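# Remove the curved centering support from beneath an arch

## Task

Pull the curved wooden support (the centering) out from beneath the arch so that the arch keeps standing on its own with all of its blocks left exactly where they were; any number of the four arms may be used.

## Robot and tools

SETUP. There are four identical i2rt Big YAM arms: arm1, arm2, arm3, arm4. Each has six revolute joints, a two-finger gripper and a wrist camera (armN_cam_wrist). Three fixed room cameras are also available: cam_back, cam_front, cam_top. Base feet in the scene frame, in metres: arm1 at about (+0.650, -0.006, +0.794), facing +x of its own frame, which points toward -x of the scene. arm2 at (0.000, +0.656, +0.746), facing toward -y. arm3 at (-0.649, +0.006, +0.801), facing +x. arm4 at (-0.003, -0.653, +0.754), facing +y. The table tops under the arms are at z=+0.720. Each hand reaches roughly 1.0 m from its joint-1 axis.

FRAME. All poses use one shared scene frame: origin on the floor, +z up, metres. The hand point sits between the finger pads, about 1 cm behind the tips. The fingers extend along the hand's +z and open along its y. Quaternions are written w, x, y, z. hand_target is the hand pose that the currently held joint targets would give. The printed hand position can be wrong, more so at long reach.

TOOL move. Its keys are arm1..arm4 and cameras. Each arm key is an object, and every arm keeps its own separate part; an arm you omit gets nothing new and is reported "as last shown" and "not commanded". Inside an arm's part:
- joints: absolute targets by name. joint1_rad -2.879..2.879 (base yaw, counter-clockwise from above is positive). joint2_rad 0..3.141 (shoulder; 0 means the upper arm points back, level). joint3_rad 0..3.019 (elbow; 0 is fully folded). joint4_rad -1.692..1.57 (wrist pitch; positive tips the fingers up). joint5_rad -1.57..1.57 (sideways swing; positive is to the arm's right). joint6_rad -2.094..2.094 (roll; positive is clockwise seen from behind). gripper_m 0..0.093 (fingertip gap in metres).
- target: one list of 7 numbers [x, y, z, qw, qx, qy, qz]. It is an absolute hand pose in the scene frame, reached along a straight line from the current hand_target. When target is given, joints may contain only gripper_m.
- speed: the path's top speed, 0.002..0.5 m/s, default 0.25; turning is capped at twice that value in rad/s. It is only allowed together with target.
- min_time_s: 0.1..8 s, the shortest duration for that arm's joint motions.
All motions in one call start together. All hand paths in a call finish at the same time as the slowest one. A hand path lasts 0.5 to 10 s and a whole action at most 15 s. Paths do not avoid obstacles or other arms. The controller clips each step to 100 mm and 20 degrees from the measured pose, and a hand often settles a centimetre or more off. Near full stretch the hand can overshoot its speed. The cameras value is a list of names, or ["all"], or []. An unknown key makes the call invalid. An out-of-range value gets the call refused, and then the rest of that reply's move/wait/finished_scene calls are skipped. A move with no action returns the full state, all images and the scene number.

RESULTS. The "move" line names each arm sent a motion, with "done" or its worst status. joint_status and hand_status report outcomes:
- off_target: the joint rested short and may still be pushing.
- time_out: the joint was too slow. It then keeps a nearby target and goes on pushing; on_its_own lists such joints, with "held at" giving the target. To stop the pushing, send the reported position back.
- not_followed / "joint command not followed" / "pose unreachable": the self- and arm-collision check withheld the targets. A gripper command in the same call still runs.
Joint velocities are in rad/s (gripper in m/s); "within noise" means the arm is still. Torques are in N m, carry a fixed offset and include gravity. Torques 3 and 4 wrap at ±28. A touch between robots is never reported.

GRIPPER. When the pads grip a hard part, gripper_m reads up to about 0.005 narrower, or up to 0.002 wider, than the part. Shut on nothing it reads 0.000-0.003. Full force comes about 0.005 below the first-touch reading. To release, command a gap well above the reading. Pad force is roughly 50-64 N.

TOOL wait: seconds 0..10, plus optional cameras. The scene keeps running during it.
TOOL zoom_image: camera name plus region [x0, y0, x1, y1] in pixels of the latest image, at most 504 by 504. Images are 672x504. The camera needs to be in the newest image set.
TOOL finished_scene: scene = the current scene number. It is final, so make no further calls in that reply. Call it only once the arch stands unsupported.

CAUTIONS. Arms do not stop on contact; they keep shoving hard. Sustained pushing, long holds or stretched poses heat the motors. A MOTOR HOT line appears at 85 °C, and at 100 °C the arm goes limp for 30-60 s. The keys it stopped then read limit_stop_at_motor_heat; resend them afterwards. Hard presses between robots, including one gripper closing on another's fingers, end the scene; the collision check may act too late. Do not knock objects out of the work area or let anything fall far. Do not slam fixed items, and do not release parts while they are moving. Slide the support out gently so that no block shifts. Loose items may be nudged now and then. The scene keeps running while you think, and the arms hold their last command.

Each tool is called after "Call:" by a JSON object that holds its "op" and its "data".

## Session

Call:
{"op": "move", "data": {}}

Scene clock: 0.00 s.
Joint torques (N m): no reading
Motor temperatures (°C): arm1=[38 34 37 30 33 32 34] | arm2=[37 32 31 34 36 30 31] | arm3=[30 39 35 33 32 33 37] | arm4=[33 33 32 36 36 28 38]
Heat: arm1: hottest joint1_rad 38 °C; arm2: hottest joint1_rad 37 °C; arm3: hottest joint2_rad 39 °C; arm4: hottest gripper 38 °C.
Joint velocities: within noise
arm1.joint_positions: joint1_rad=-0.338 joint2_rad=+0.579 joint3_rad=+1.357 joint4_rad=-1.551 joint5_rad=-0.092 joint6_rad=+0.681 gripper_m=+0.09396
arm1.joint_status: not commanded
arm1.hand: x=+0.4682 y=+0.0429 z=+1.2854 quat_wxyz=(+0.101, +0.807, -0.442, -0.380) (m; scene frame)
arm1.hand_target: x=+0.4697 y=+0.0423 z=+1.2939 quat_wxyz=(+0.102, +0.803, -0.439, -0.390) (m; scene frame)
arm1.hand_status: not commanded
arm2.joint_positions: joint1_rad=-0.491 joint2_rad=+0.571 joint3_rad=+1.396 joint4_rad=-1.145 joint5_rad=+0.158 joint6_rad=+0.378 gripper_m=+0.09396
arm2.joint_status: not commanded
arm2.hand: x=-0.1424 y=+0.4717 z=+1.3418 quat_wxyz=(-0.330, -0.780, -0.216, +0.486) (m; scene frame)
arm2.hand_target: x=-0.1404 y=+0.4751 z=+1.3501 quat_wxyz=(-0.336, -0.774, -0.213, +0.492) (m; scene frame)
arm2.hand_status: not commanded
arm3.joint_positions: joint1_rad=-0.617 joint2_rad=+0.648 joint3_rad=+1.424 joint4_rad=-1.441 joint5_rad=-0.053 joint6_rad=+0.679 gripper_m=+0.09396
arm3.joint_status: not commanded
arm3.hand: x=-0.4492 y=-0.1083 z=+1.3285 quat_wxyz=(-0.435, -0.518, -0.735, -0.041) (m; scene frame)
arm3.hand_target: x=-0.4509 y=-0.1071 z=+1.3401 quat_wxyz=(-0.447, -0.514, -0.731, -0.042) (m; scene frame)
arm3.hand_status: not commanded
arm4.joint_positions: joint1_rad=-0.377 joint2_rad=+0.615 joint3_rad=+1.493 joint4_rad=-1.274 joint5_rad=+0.157 joint6_rad=-0.616 gripper_m=+0.09396
arm4.joint_status: not commanded
arm4.hand: x=+0.0978 y=-0.4603 z=+1.3602 quat_wxyz=(-0.554, +0.623, -0.545, -0.090) (m; scene frame)
arm4.hand_target: x=+0.0963 y=-0.4637 z=+1.3683 quat_wxyz=(-0.562, +0.618, -0.542, -0.093) (m; scene frame)
arm4.hand_status: not commanded
pictures: arm1_cam_wrist, arm2_cam_wrist, arm3_cam_wrist, arm4_cam_wrist, cam_back, cam_front, cam_top

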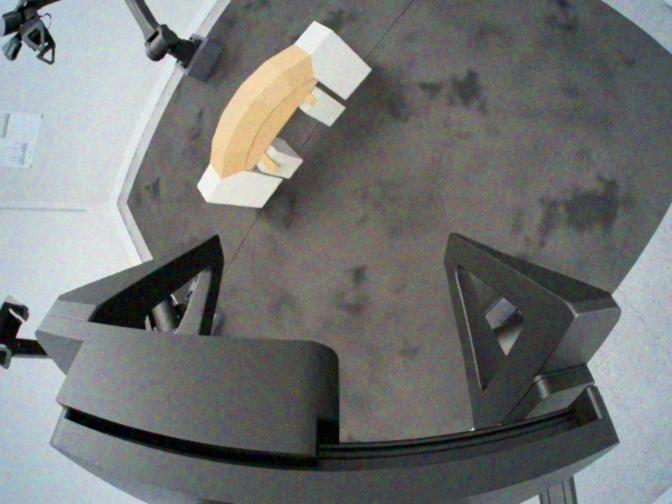

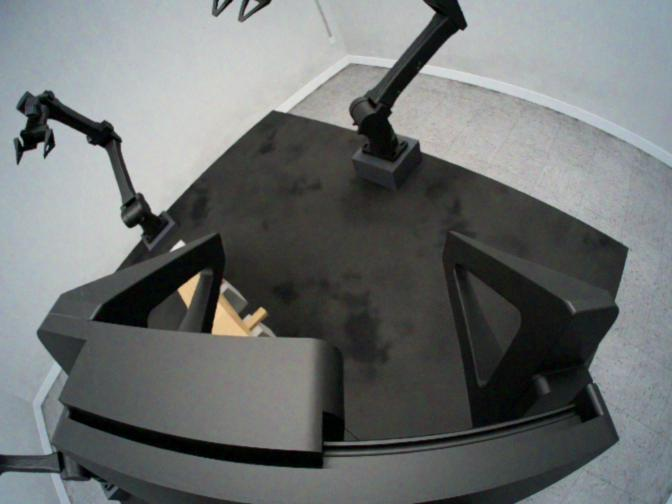

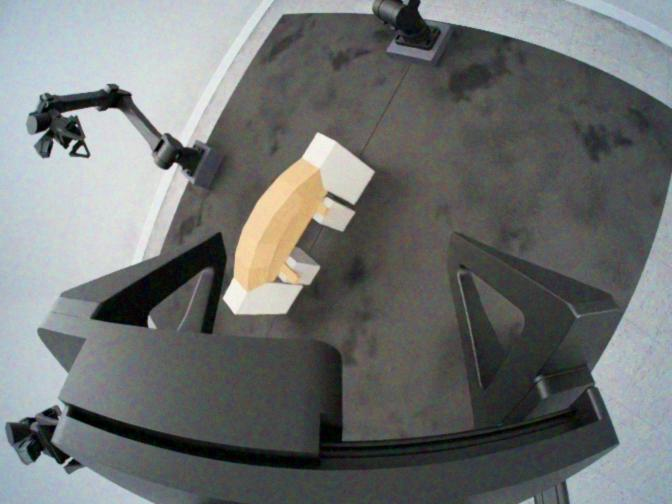

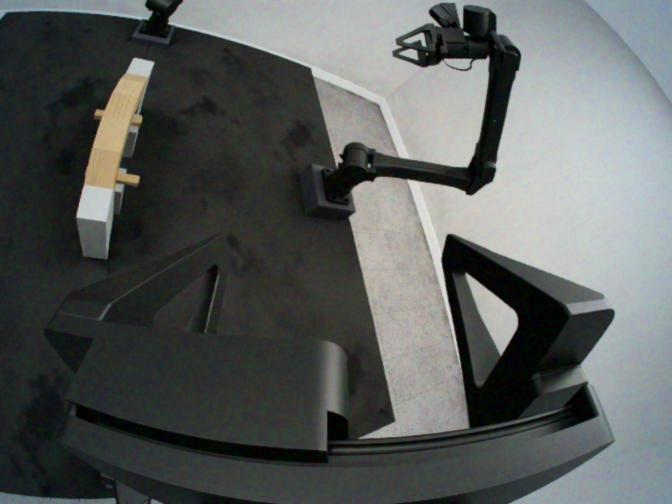

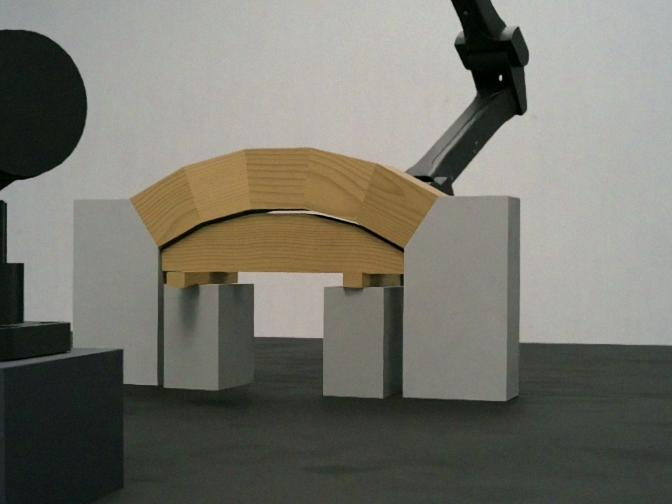

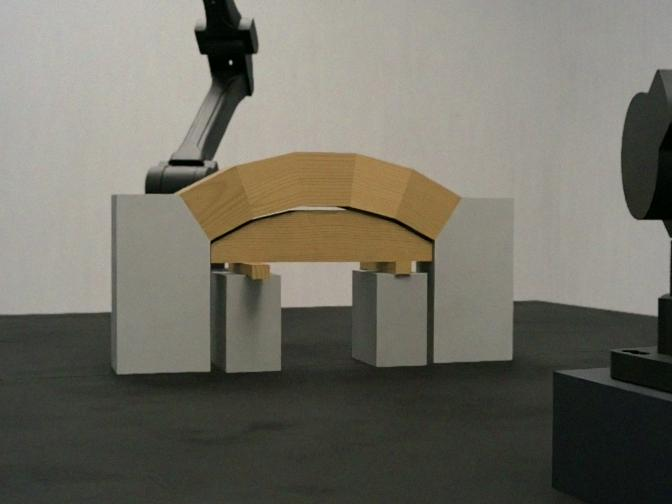

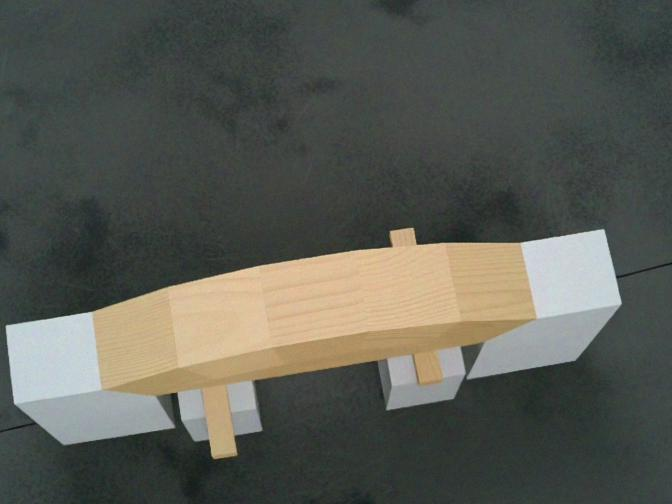

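Call:
{"op": "zoom_image", "data": {"camera": "cam_back", "region": [120, 200, 460, 410]}}

Call:
{"op": "zoom_image", "data": {"camera": "cam_front", "region": [180, 190, 460, 390]}}

Call:
{"op": "zoom_image", "data": {"camera": "cam_top", "region": [150, 200, 500, 470]}}

Call:
{"op": "zoom_image", "data": {"camera": "arm4_cam_wrist", "region": [60, 40, 180, 270]}}

Call:
{"op": "zoom_image", "data": {"camera": "arm3_cam_wrist", "region": [210, 120, 400, 330]}}

Scaled by 1.482 from the camera's 672x504 image, which has a finer 960x720 frame.

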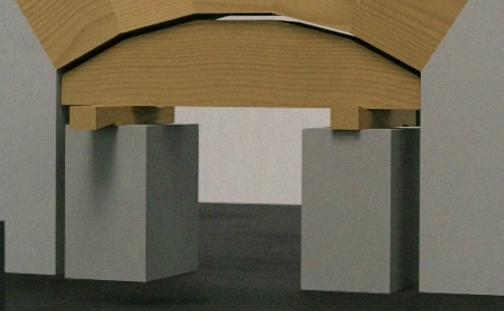

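Scaled by 1.800 from the camera's 672x504 image, which has a finer 960x720 frame.

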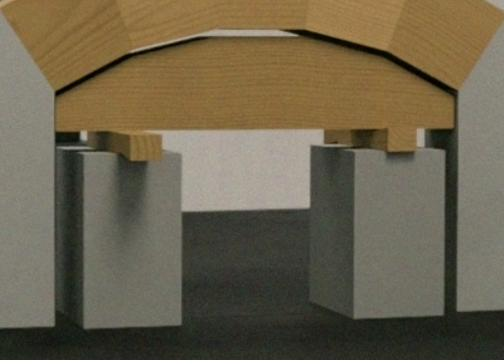

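Scaled by 1.440 from the camera's 672x504 image, which has a finer 960x720 frame.

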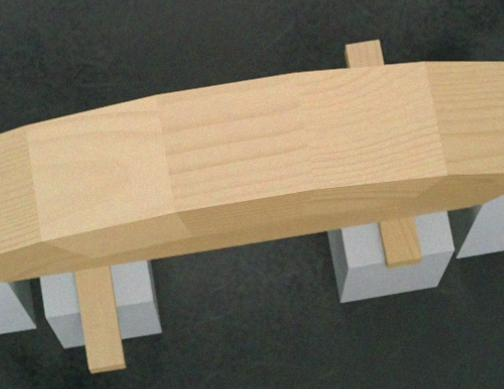

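Scaled by 2.191 from the camera's 672x504 image, which has a finer 960x720 frame.

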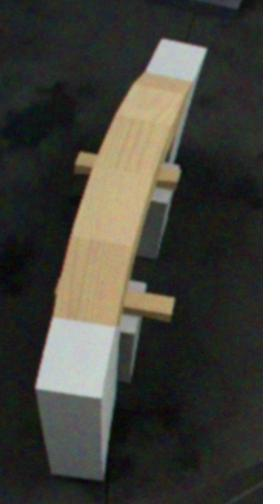

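Scaled by 2.400 from the camera's 672x504 image, which has a finer 960x720 frame.

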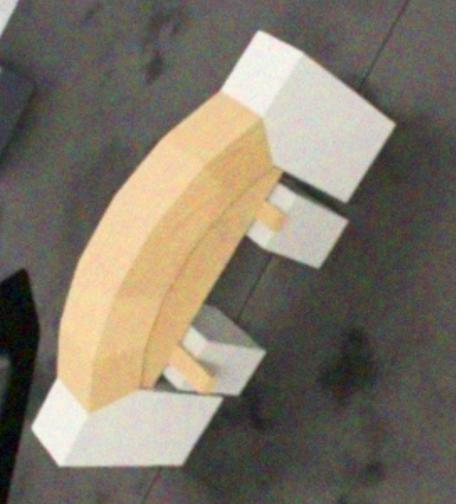

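Call:
{"op": "move", "data": {"arm3": {"target":[-0.18,0.106,0.94,0.422,0.0453,0.905,-0.0211],"joints":{"gripper_m":0.06}}, "arm1": {"target":[0.21,-0.107,0.94,0.0211,-0.905,0.0453,0.422],"joints":{"gripper_m":0.06}}, "cameras": ["arm1_cam_wrist","arm3_cam_wrist","cam_top","cam_back","cam_front"]}}

Scene clock: 8.70 s.
Joint torques (N m): arm1=[0.56 -5.13 6.82 2.97 0.07 -0.23] | arm2=[1.2 3.78 9.46 2.47 0.11 -0.02] | arm3=[0.32 -7.59 11.54 1.91 0.18 -0.05] | arm4=[-0.85 4.42 8.25 2.36 0.02 0.09]
Motor temperatures (°C): arm1=[38 34 38 30 33 32 34] | arm2=[36 32 32 34 36 29 31] | arm3=[30 39 38 33 32 33 37] | arm4=[33 33 33 36 36 28 38]
Heat: arm1: hottest joint1_rad 38 °C; arm2: hottest joint1_rad 36 °C; arm3: hottest joint2_rad 39 °C; arm4: hottest gripper 38 °C.
move: arm1 done; arm3 off_target
Joint velocities: within noise
arm1.joint_positions: joint1_rad=+0.363 joint2_rad=+1.184 joint3_rad=+0.656 joint4_rad=-0.224 joint5_rad=+0.336 joint6_rad=+0.319 gripper_m=+0.06011
arm1.joint_status: all done
arm1.hand: x=+0.2114 y=-0.1005 z=+0.9464 quat_wxyz=(-0.023, +0.904, -0.056, -0.423) (m; scene frame)
arm1.hand_target: x=+0.2103 y=-0.1069 z=+0.9400 quat_wxyz=(-0.021, +0.905, -0.045, -0.422) (m; scene frame)
arm1.hand_status: done (0.009 m and 1.3 deg from the pose sent, 0.457 m and 49.4 deg at the start)
arm2, arm4: as last shown
arm3.joint_positions: joint1_rad=+0.279 joint2_rad=+1.265 joint3_rad=+0.679 joint4_rad=-0.178 joint5_rad=+0.322 joint6_rad=+0.297 gripper_m=+0.06009
arm3.joint_status: all done
arm3.hand: x=-0.1904 y=+0.0988 z=+0.9326 quat_wxyz=(-0.411, -0.052, -0.910, +0.026) (m; scene frame)
arm3.hand_target: x=-0.1805 y=+0.1060 z=+0.9403 quat_wxyz=(-0.422, -0.045, -0.905, +0.021) (m; scene frame)
arm3.hand_status: off_target (0.015 m and 1.7 deg from the pose sent, 0.519 m and 58.6 deg at the start)
pictures: arm1_cam_wrist, arm3_cam_wrist, cam_back, cam_front, cam_top
camera_calibration:
arm1_cam_wrist: T_world_to_cam=[[0.131331, 0.991336, 0.00226574, 0.0686479], [0.959605, -0.126553, -0.251283, 0.02539], [-0.248819, 0.0351754, -0.967911, 1.0999], [0, 0, 0, 1]] pos_world=[0.240296, -0.103529, 1.07083]
arm3_cam_wrist: T_world_to_cam=[[-0.108821, -0.994033, -0.00756581, 0.0853951], [-0.975376, 0.108241, -0.192159, -0.0153256], [0.191831, -0.0135313, -0.981335, 1.08088], [0, 0, 0, 1]] pos_world=[-0.213001, 0.10117, 1.0584]

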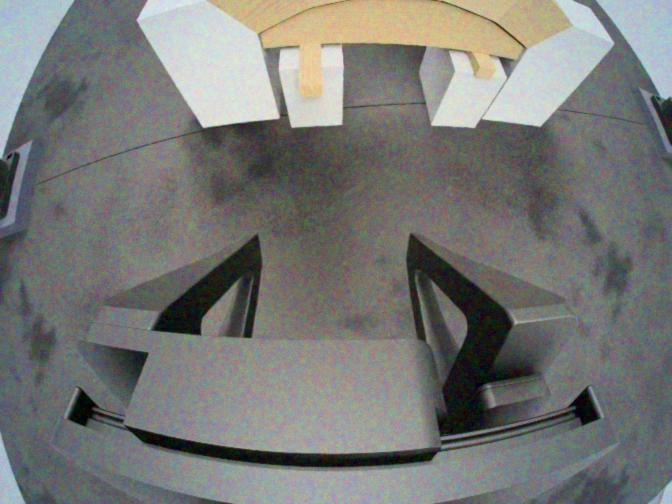

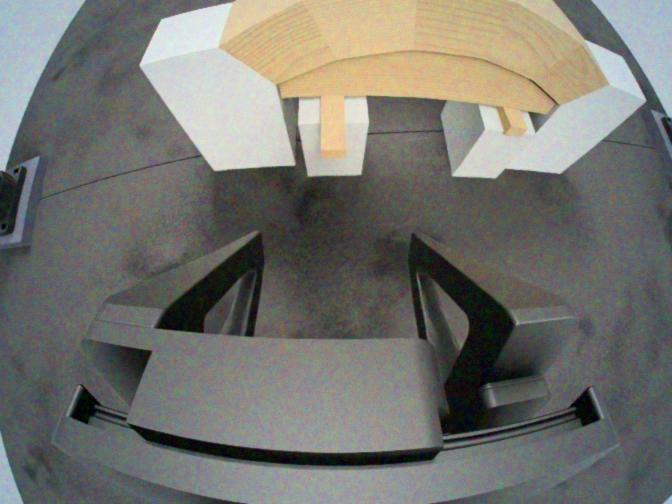

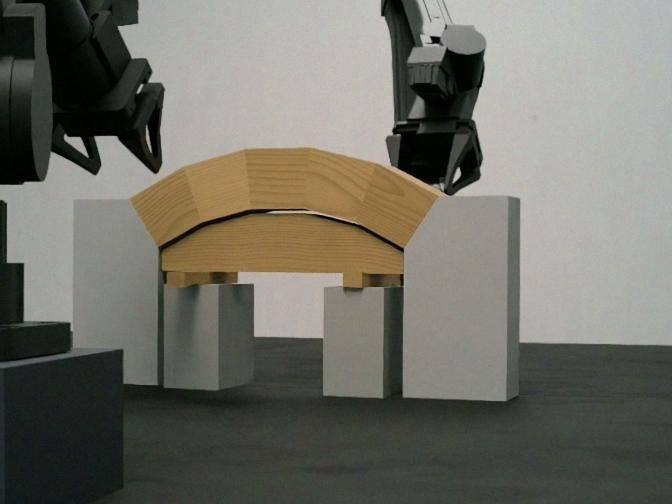

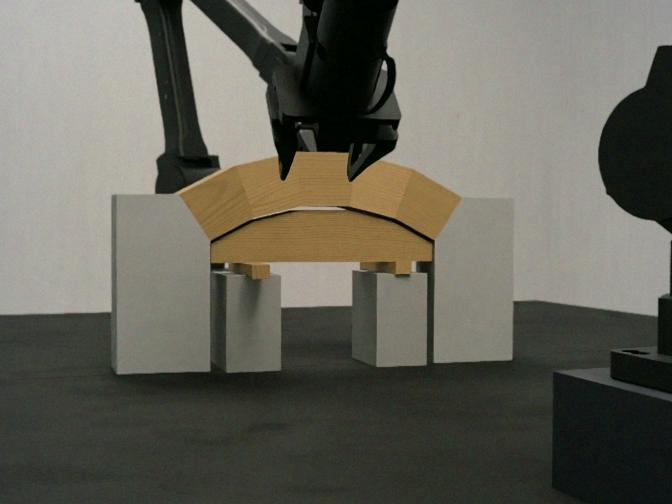

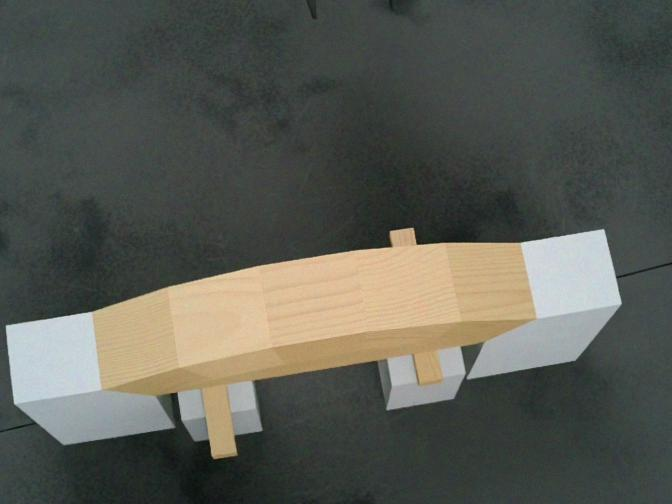

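Call:
{"op": "zoom_image", "data": {"camera": "cam_back", "region": [20, 60, 260, 300]}}

Call:
{"op": "zoom_image", "data": {"camera": "cam_front", "region": [200, 80, 440, 300]}}

Call:
{"op": "zoom_image", "data": {"camera": "arm3_cam_wrist", "region": [240, 60, 600, 270]}}

Call:
{"op": "zoom_image", "data": {"camera": "arm1_cam_wrist", "region": [240, 0, 600, 250]}}

Scaled by 2.100 from the camera's 672x504 image, which has a finer 960x720 frame.

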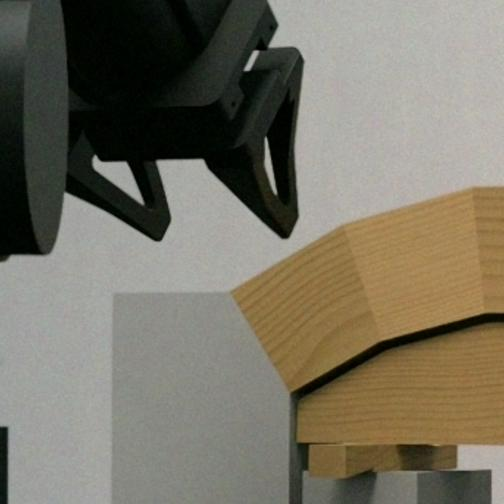

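Scaled by 2.100 from the camera's 672x504 image, which has a finer 960x720 frame.

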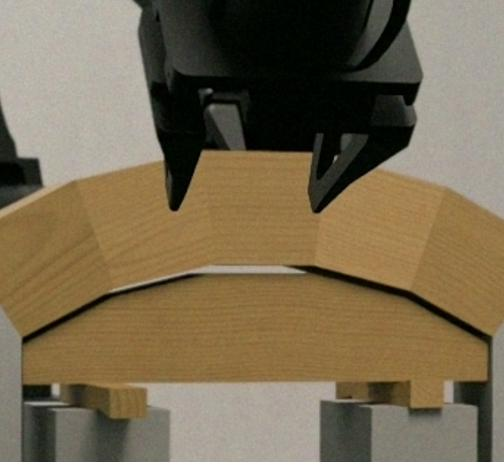

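Scaled by 1.400 from the camera's 672x504 image, which has a finer 960x720 frame.

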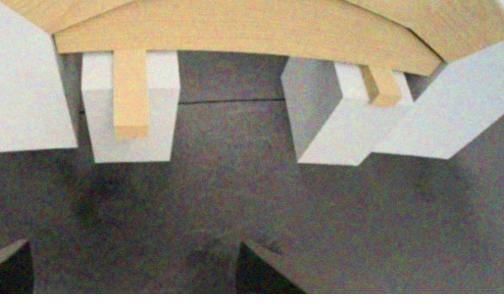

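Scaled by 1.400 from the camera's 672x504 image, which has a finer 960x720 frame.

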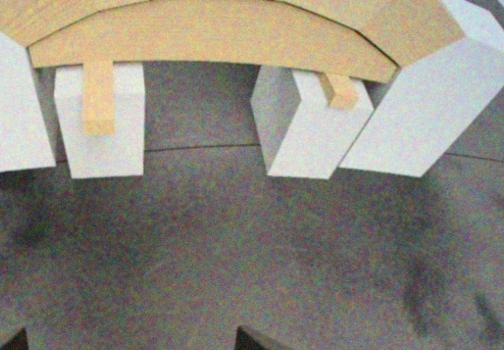

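Call:
{"op": "move", "data": {"arm3": {"target":[-0.11,0.099,0.88,0.422,0.0453,0.905,-0.0211],"joints":{"gripper_m":0.05}}, "arm1": {"target":[0.11,-0.1,0.87,0.0211,-0.905,0.0453,0.422],"joints":{"gripper_m":0.05}}, "cameras": ["arm1_cam_wrist","arm3_cam_wrist","cam_top","cam_back","cam_front"]}}

Call:
{"op": "zoom_image", "data": {"camera": "cam_top", "region": [150, 0, 520, 500]}}

Call:
{"op": "zoom_image", "data": {"camera": "cam_back", "region": [100, 150, 300, 350]}}

Call:
{"op": "zoom_image", "data": {"camera": "cam_front", "region": [180, 150, 380, 350]}}

Scene clock: 13.40 s.
Joint torques (N m): arm1=[-1.44 -9.11 9.16 2.93 0.04 -0.2] | arm2=[1.32 3.9 9.48 2.41 0.1 -0.01] | arm3=[-0.15 -10.11 12.51 1.89 0.17 -0.04] | arm4=[-0.79 4.48 8.2 2.28 0.04 0.08]
Motor temperatures (°C): arm1=[38 34 39 30 32 32 34] | arm2=[36 32 32 34 35 29 30] | arm3=[30 39 39 33 32 33 37] | arm4=[33 33 33 36 36 28 38]
Heat: arm1: hottest joint3_rad 39 °C; arm2: hottest joint1_rad 36 °C; arm3: hottest joint2_rad 39 °C; arm4: hottest gripper 38 °C.
move: arm1 off_target; arm3 off_target
Joint velocities: within noise
arm1.joint_positions: joint1_rad=+0.293 joint2_rad=+1.562 joint3_rad=+0.754 joint4_rad=+0.033 joint5_rad=+0.266 joint6_rad=+0.251 gripper_m=+0.05011
arm1.joint_status: all done
arm1.hand: x=+0.1337 y=-0.1004 z=+0.8601 quat_wxyz=(-0.024, +0.913, -0.042, -0.405) (m; scene frame)
arm1.hand_target: x=+0.1114 y=-0.0996 z=+0.8707 quat_wxyz=(-0.021, +0.905, -0.045, -0.422) (m; scene frame)
arm1.hand_status: off_target (0.026 m and 2.2 deg from the pose sent, 0.127 m and 1.3 deg at the start)
arm2, arm4: as last shown
arm3.joint_positions: joint1_rad=+0.225 joint2_rad=+1.543 joint3_rad=+0.747 joint4_rad=+0.027 joint5_rad=+0.270 joint6_rad=+0.248 gripper_m=+0.05009
arm3.joint_status: all done
arm3.hand: x=-0.1342 y=+0.0965 z=+0.8663 quat_wxyz=(-0.402, -0.044, -0.914, +0.025) (m; scene frame)
arm3.hand_target: x=-0.1116 y=+0.0985 z=+0.8805 quat_wxyz=(-0.422, -0.045, -0.905, +0.021) (m; scene frame)
arm3.hand_status: off_target (0.028 m and 2.5 deg from the pose sent, 0.096 m and 1.7 deg at the start)
pictures: arm1_cam_wrist, arm3_cam_wrist, cam_back, cam_front, cam_top
camera_calibration:
arm1_cam_wrist: T_world_to_cam=[[0.106332, 0.994166, 0.0181075, 0.0688895], [0.971751, -0.100041, -0.213756, 0.0469873], [-0.210697, 0.040325, -0.976719, 1.00007], [0, 0, 0, 1]] pos_world=[0.157727, -0.104115, 0.985585]
arm3_cam_wrist: T_world_to_cam=[[-0.0939912, -0.995571, -0.00220784, 0.0861467], [-0.980493, 0.0929518, -0.173185, 0.0113711], [0.172624, -0.0141131, -0.984887, 1.00552], [0, 0, 0, 1]] pos_world=[-0.15433, 0.0988992, 0.99248]

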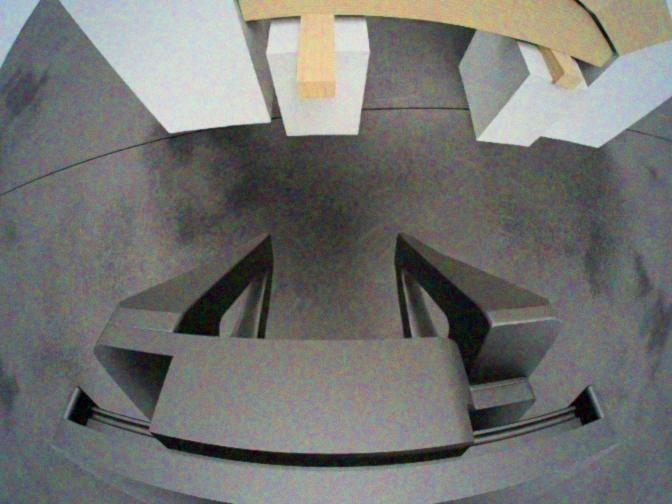

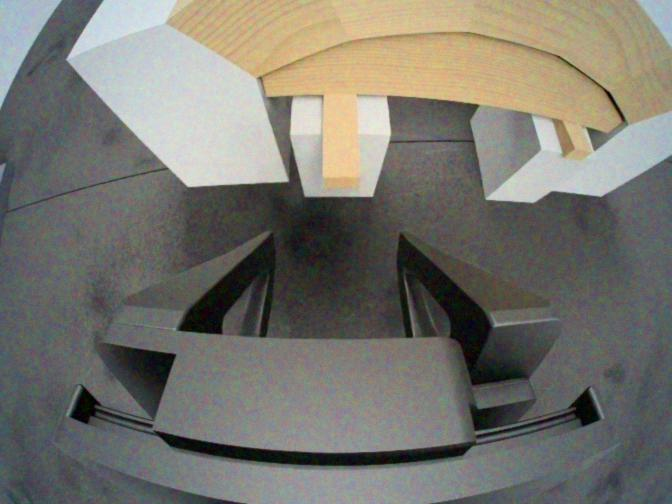

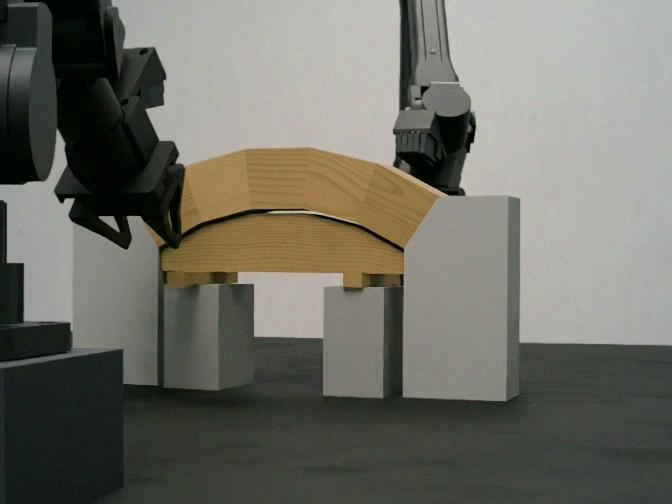

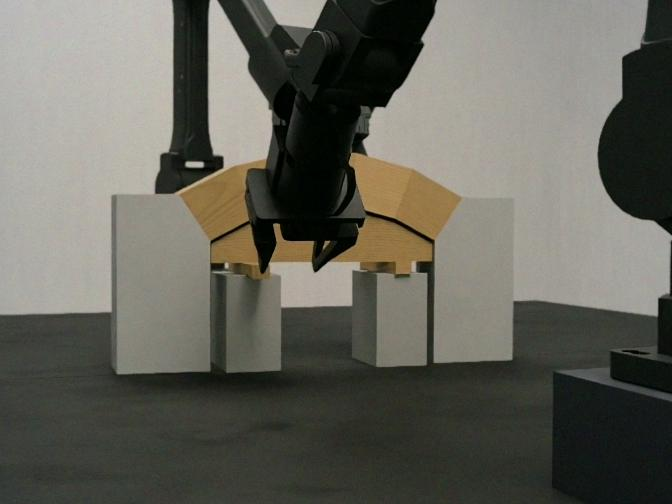

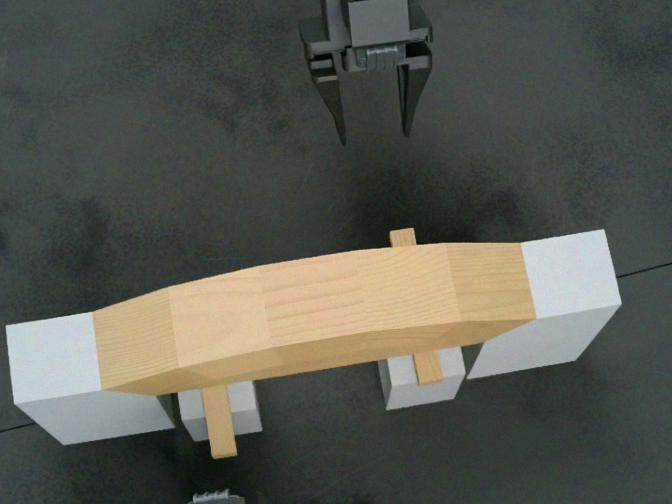

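Scaled by 1.008 from the camera's 672x504 image, which has a finer 960x720 frame.

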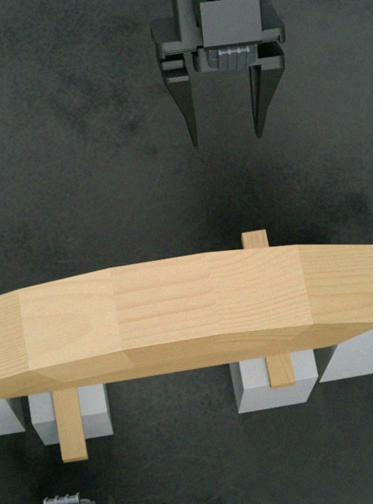

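Scaled by 2.520 from the camera's 672x504 image, which has a finer 960x720 frame.

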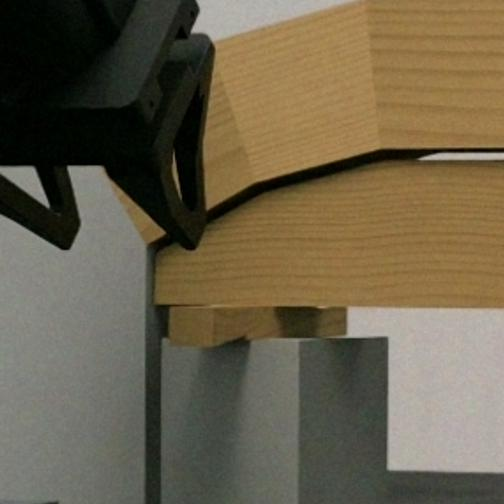

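Scaled by 2.520 from the camera's 672x504 image, which has a finer 960x720 frame.

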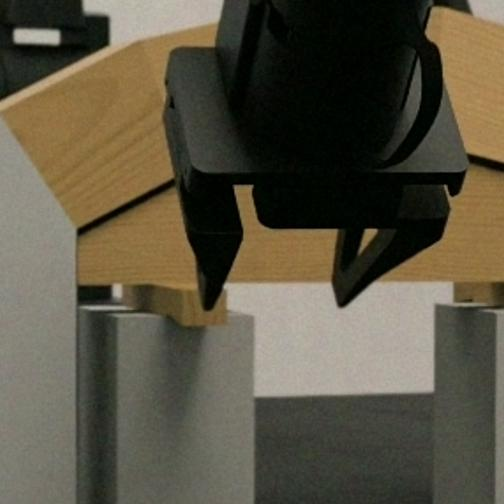

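Call:
{"op": "move", "data": {"arm3": {"target":[-0.08,0.094,0.855,0.422,0.0453,0.905,-0.0211],"speed":0.1,"joints":{"gripper_m":0.045}}, "arm1": {"target":[0.04,-0.102,0.874,0.0211,-0.905,0.0453,0.422],"speed":0.1,"joints":{"gripper_m":0.045}}, "cameras": ["arm1_cam_wrist","arm3_cam_wrist","cam_top","cam_back","cam_front"]}}

Call:
{"op": "zoom_image", "data": {"camera": "cam_back", "region": [100, 150, 300, 350]}}

Call:
{"op": "zoom_image", "data": {"camera": "cam_front", "region": [180, 150, 380, 350]}}

Scene clock: 16.63 s.
Joint torques (N m): arm1=[-1.49 -11.69 9.63 1.28 0.01 -0.21] | arm2=[1.14 3.9 9.52 2.5 0.1 -0.02] | arm3=[-0.85 -11.46 12.05 1.81 0.13 -0.04] | arm4=[-1.38 4.19 8.35 2.29 0.06 0.08]
Motor temperatures (°C): arm1=[38 34 39 30 32 32 34] | arm2=[36 32 33 34 35 29 30] | arm3=[30 39 40 33 32 33 37] | arm4=[33 33 33 36 36 28 38]
Heat: arm1: hottest joint3_rad 39 °C; arm2: hottest joint1_rad 36 °C; arm3: hottest joint3_rad 40 °C; arm4: hottest gripper 38 °C.
move: arm1 off_target; arm3 off_target
Joint velocities: within noise
arm1.joint_positions: joint1_rad=+0.262 joint2_rad=+1.698 joint3_rad=+0.953 joint4_rad=+0.015 joint5_rad=+0.242 joint6_rad=+0.229 gripper_m=+0.04511
arm1.joint_status: all done
arm1.hand: x=+0.0583 y=-0.1063 z=+0.8721 quat_wxyz=(-0.018, +0.906, -0.044, -0.422) (m; scene frame)
arm1.hand_target: x=+0.0410 y=-0.1018 z=+0.8741 quat_wxyz=(-0.021, +0.905, -0.045, -0.422) (m; scene frame)
arm1.hand_status: off_target (0.019 m and 0.4 deg from the pose sent, 0.095 m and 2.2 deg at the start)
arm2, arm4: as last shown
arm3.joint_positions: joint1_rad=+0.199 joint2_rad=+1.658 joint3_rad=+0.808 joint4_rad=+0.088 joint5_rad=+0.250 joint6_rad=+0.230 gripper_m=+0.04509
arm3.joint_status: all done
arm3.hand: x=-0.1041 y=+0.0935 z=+0.8436 quat_wxyz=(-0.403, -0.044, -0.914, +0.024) (m; scene frame)
arm3.hand_target: x=-0.0815 y=+0.0937 z=+0.8557 quat_wxyz=(-0.422, -0.045, -0.905, +0.021) (m; scene frame)
arm3.hand_status: off_target (0.027 m and 2.4 deg from the pose sent, 0.055 m and 2.5 deg at the start)
pictures: arm1_cam_wrist, arm3_cam_wrist, cam_back, cam_front, cam_top
camera_calibration:
arm1_cam_wrist: T_world_to_cam=[[0.104854, 0.994481, 0.00359196, 0.0952864], [0.963352, -0.100674, -0.24863, 0.153041], [-0.246896, 0.0295302, -0.968592, 0.99002], [0, 0, 0, 1]] pos_world=[0.0870086, -0.108589, 0.996634]
arm3_cam_wrist: T_world_to_cam=[[-0.0924515, -0.99571, -0.00388464, 0.0875499], [-0.980341, 0.0917061, -0.174706, 0.038664], [0.174312, -0.0123435, -0.984613, 0.97773], [0, 0, 0, 1]] pos_world=[-0.124432, 0.0956972, 0.969781]

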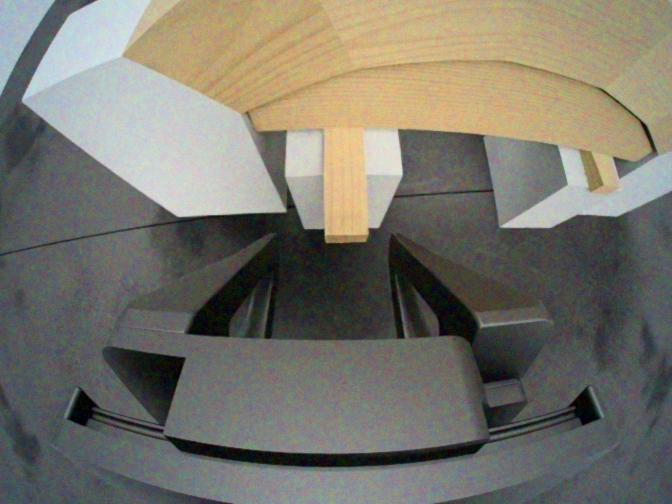

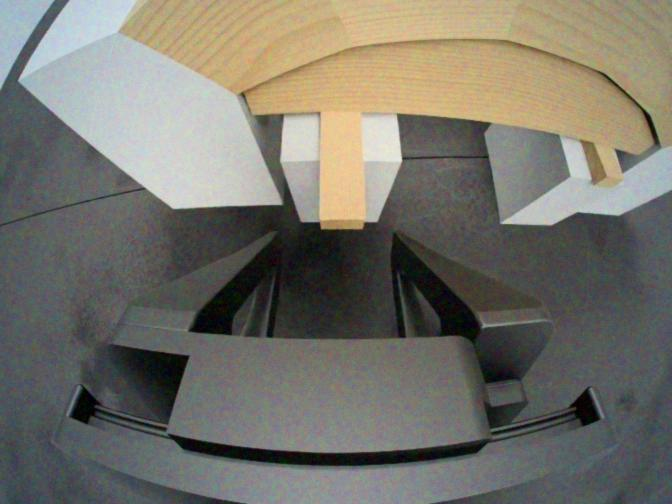

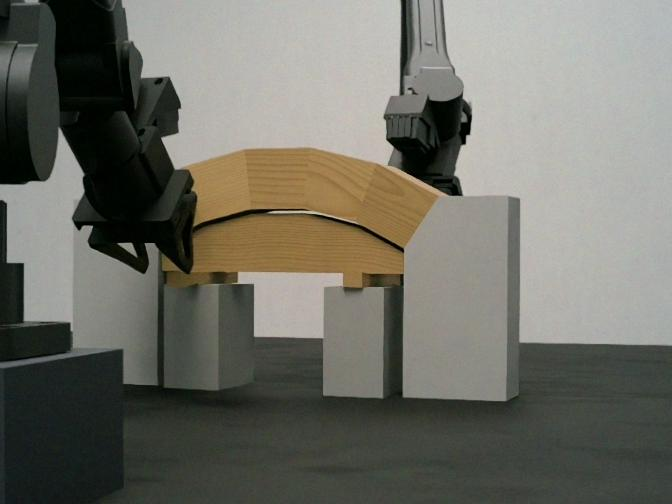

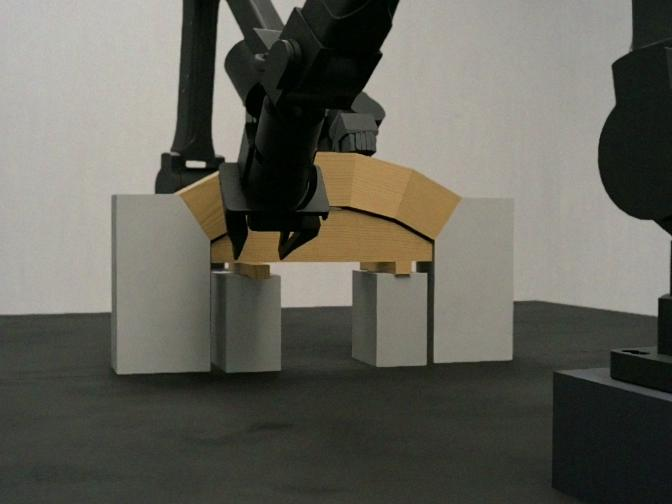

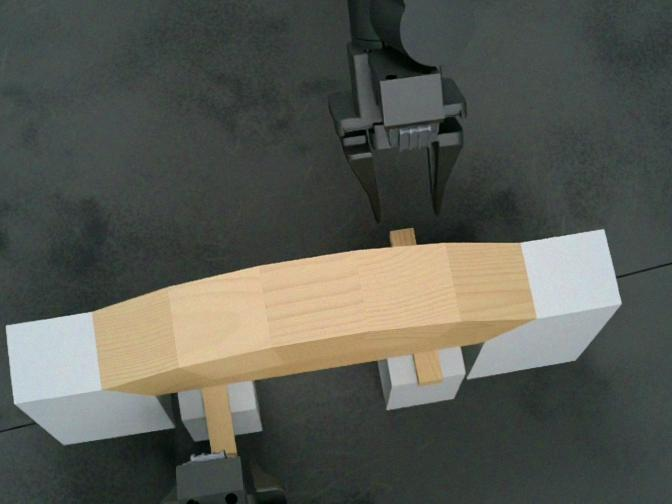

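Scaled by 2.520 from the camera's 672x504 image, which has a finer 960x720 frame.

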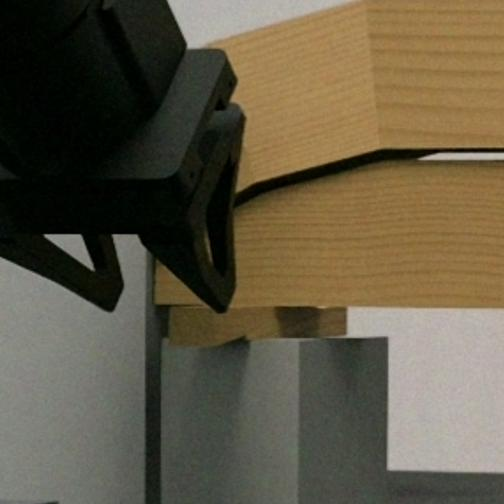

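Scaled by 2.520 from the camera's 672x504 image, which has a finer 960x720 frame.

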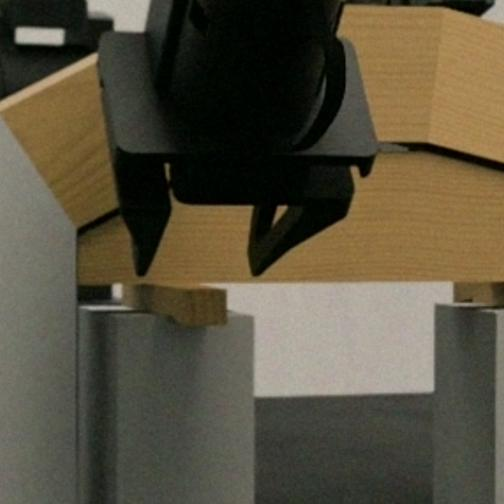

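Call:
{"op": "move", "data": {"arm3": {"target":[-0.0565,0.0887,0.8475,0.422,0.0453,0.905,-0.0211],"speed":0.08}, "arm1": {"target":[0.023,-0.0945,0.861,0.0211,-0.905,0.0453,0.422],"speed":0.08}, "cameras": ["arm1_cam_wrist","arm3_cam_wrist","cam_top","cam_back","cam_front"]}}

Call:
{"op": "zoom_image", "data": {"camera": "cam_back", "region": [100, 150, 300, 350]}}

Call:
{"op": "zoom_image", "data": {"camera": "cam_front", "region": [180, 150, 380, 350]}}

Scene clock: 18.27 s.
Joint torques (N m): arm1=[-1.61 -12.51 9.48 2.3 0.02 -0.21] | arm2=[1.2 3.9 9.52 2.45 0.09 -0.03] | arm3=[-1.55 -12.4 12.19 1.91 0.13 -0.03] | arm4=[-1.26 4.89 8.21 2.32 0.03 0.06]
Motor temperatures (°C): arm1=[38 34 39 30 32 32 34] | arm2=[36 32 33 34 35 29 30] | arm3=[30 39 40 33 32 33 37] | arm4=[33 33 33 36 36 28 38]
Heat: arm1: hottest joint3_rad 39 °C; arm2: hottest joint1_rad 36 °C; arm3: hottest joint3_rad 40 °C; arm4: hottest gripper 38 °C.
move: arm1 off_target; arm3 off_target
Joint velocities: within noise
arm1.joint_positions: joint1_rad=+0.240 joint2_rad=+1.755 joint3_rad=+0.990 joint4_rad=+0.015 joint5_rad=+0.226 joint6_rad=+0.215 gripper_m=+0.04511
arm1.joint_status: not commanded
arm1.hand: x=+0.0445 y=-0.0983 z=+0.8559 quat_wxyz=(-0.020, +0.910, -0.043, -0.412) (m; scene frame)
arm1.hand_target: x=+0.0242 y=-0.0943 z=+0.8615 quat_wxyz=(-0.021, +0.905, -0.045, -0.422) (m; scene frame)
arm1.hand_status: off_target (0.022 m and 1.4 deg from the pose sent, 0.039 m and 0.4 deg at the start)
arm2, arm4: as last shown
arm3.joint_positions: joint1_rad=+0.177 joint2_rad=+1.717 joint3_rad=+0.867 joint4_rad=+0.093 joint5_rad=+0.233 joint6_rad=+0.214 gripper_m=+0.04509
arm3.joint_status: not commanded
arm3.hand: x=-0.0805 y=+0.0887 z=+0.8370 quat_wxyz=(-0.403, -0.044, -0.914, +0.024) (m; scene frame)
arm3.hand_target: x=-0.0580 y=+0.0883 z=+0.8480 quat_wxyz=(-0.422, -0.045, -0.905, +0.021) (m; scene frame)
arm3.hand_status: off_target (0.026 m and 2.4 deg from the pose sent, 0.048 m and 2.4 deg at the start)
pictures: arm1_cam_wrist, arm3_cam_wrist, cam_back, cam_front, cam_top
camera_calibration:
arm1_cam_wrist: T_world_to_cam=[[0.105754, 0.994335, 0.0106991, 0.0827905], [0.968555, -0.100564, -0.227571, 0.144904], [-0.225205, 0.0344292, -0.973703, 0.974503], [0, 0, 0, 1]] pos_world=[0.0703599, -0.101301, 0.980966]
arm3_cam_wrist: T_world_to_cam=[[-0.0927104, -0.99568, -0.00512282, 0.0859867], [-0.980191, 0.0921701, -0.175302, 0.061624], [0.175017, -0.011231, -0.984501, 0.966822], [0, 0, 0, 1]] pos_world=[-0.100835, 0.0907937, 0.963081]

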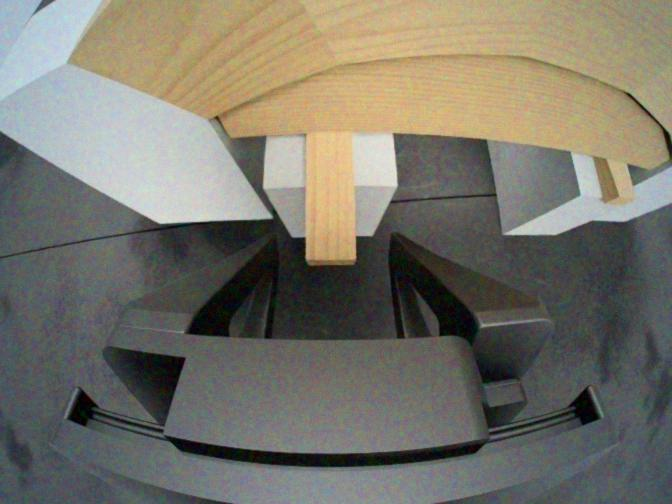

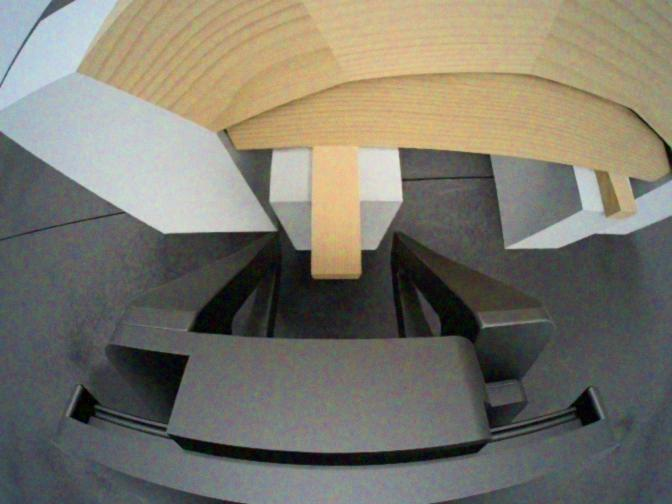

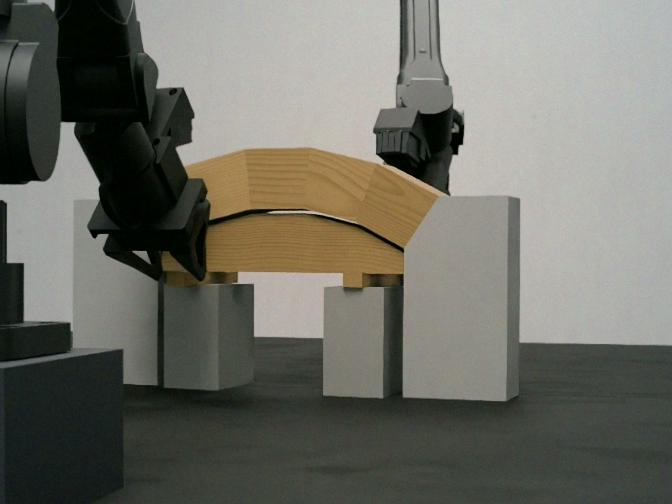

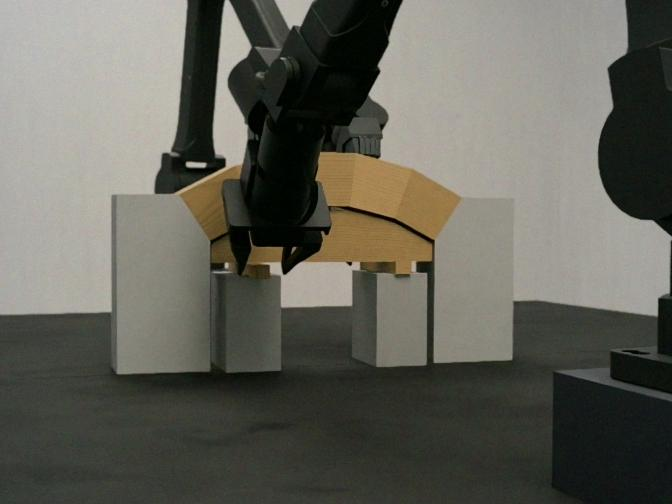

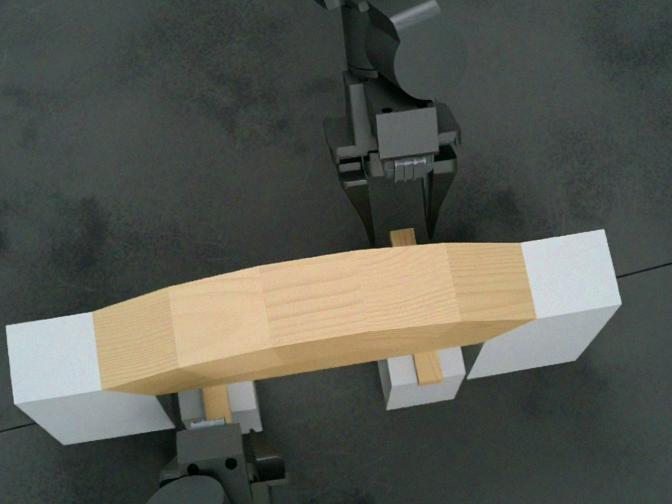

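Scaled by 2.520 from the camera's 672x504 image, which has a finer 960x720 frame.

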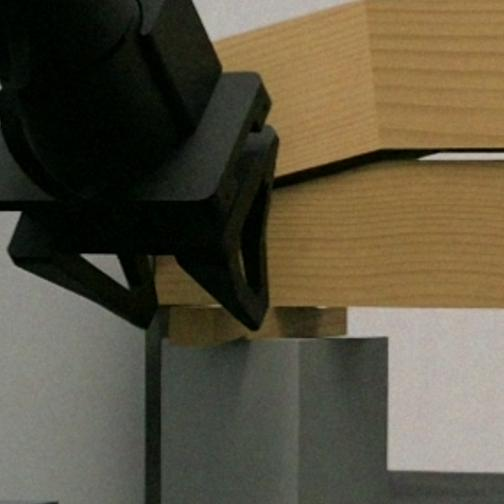

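Scaled by 2.520 from the camera's 672x504 image, which has a finer 960x720 frame.

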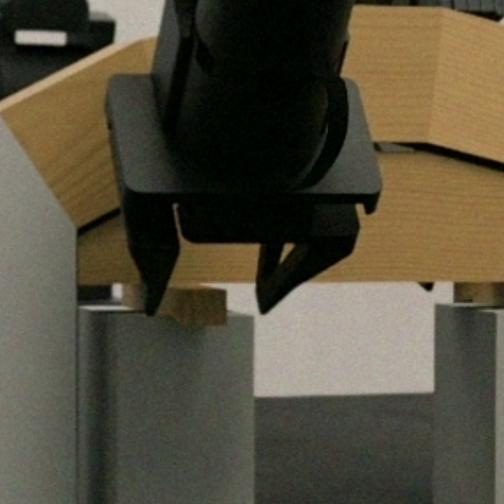

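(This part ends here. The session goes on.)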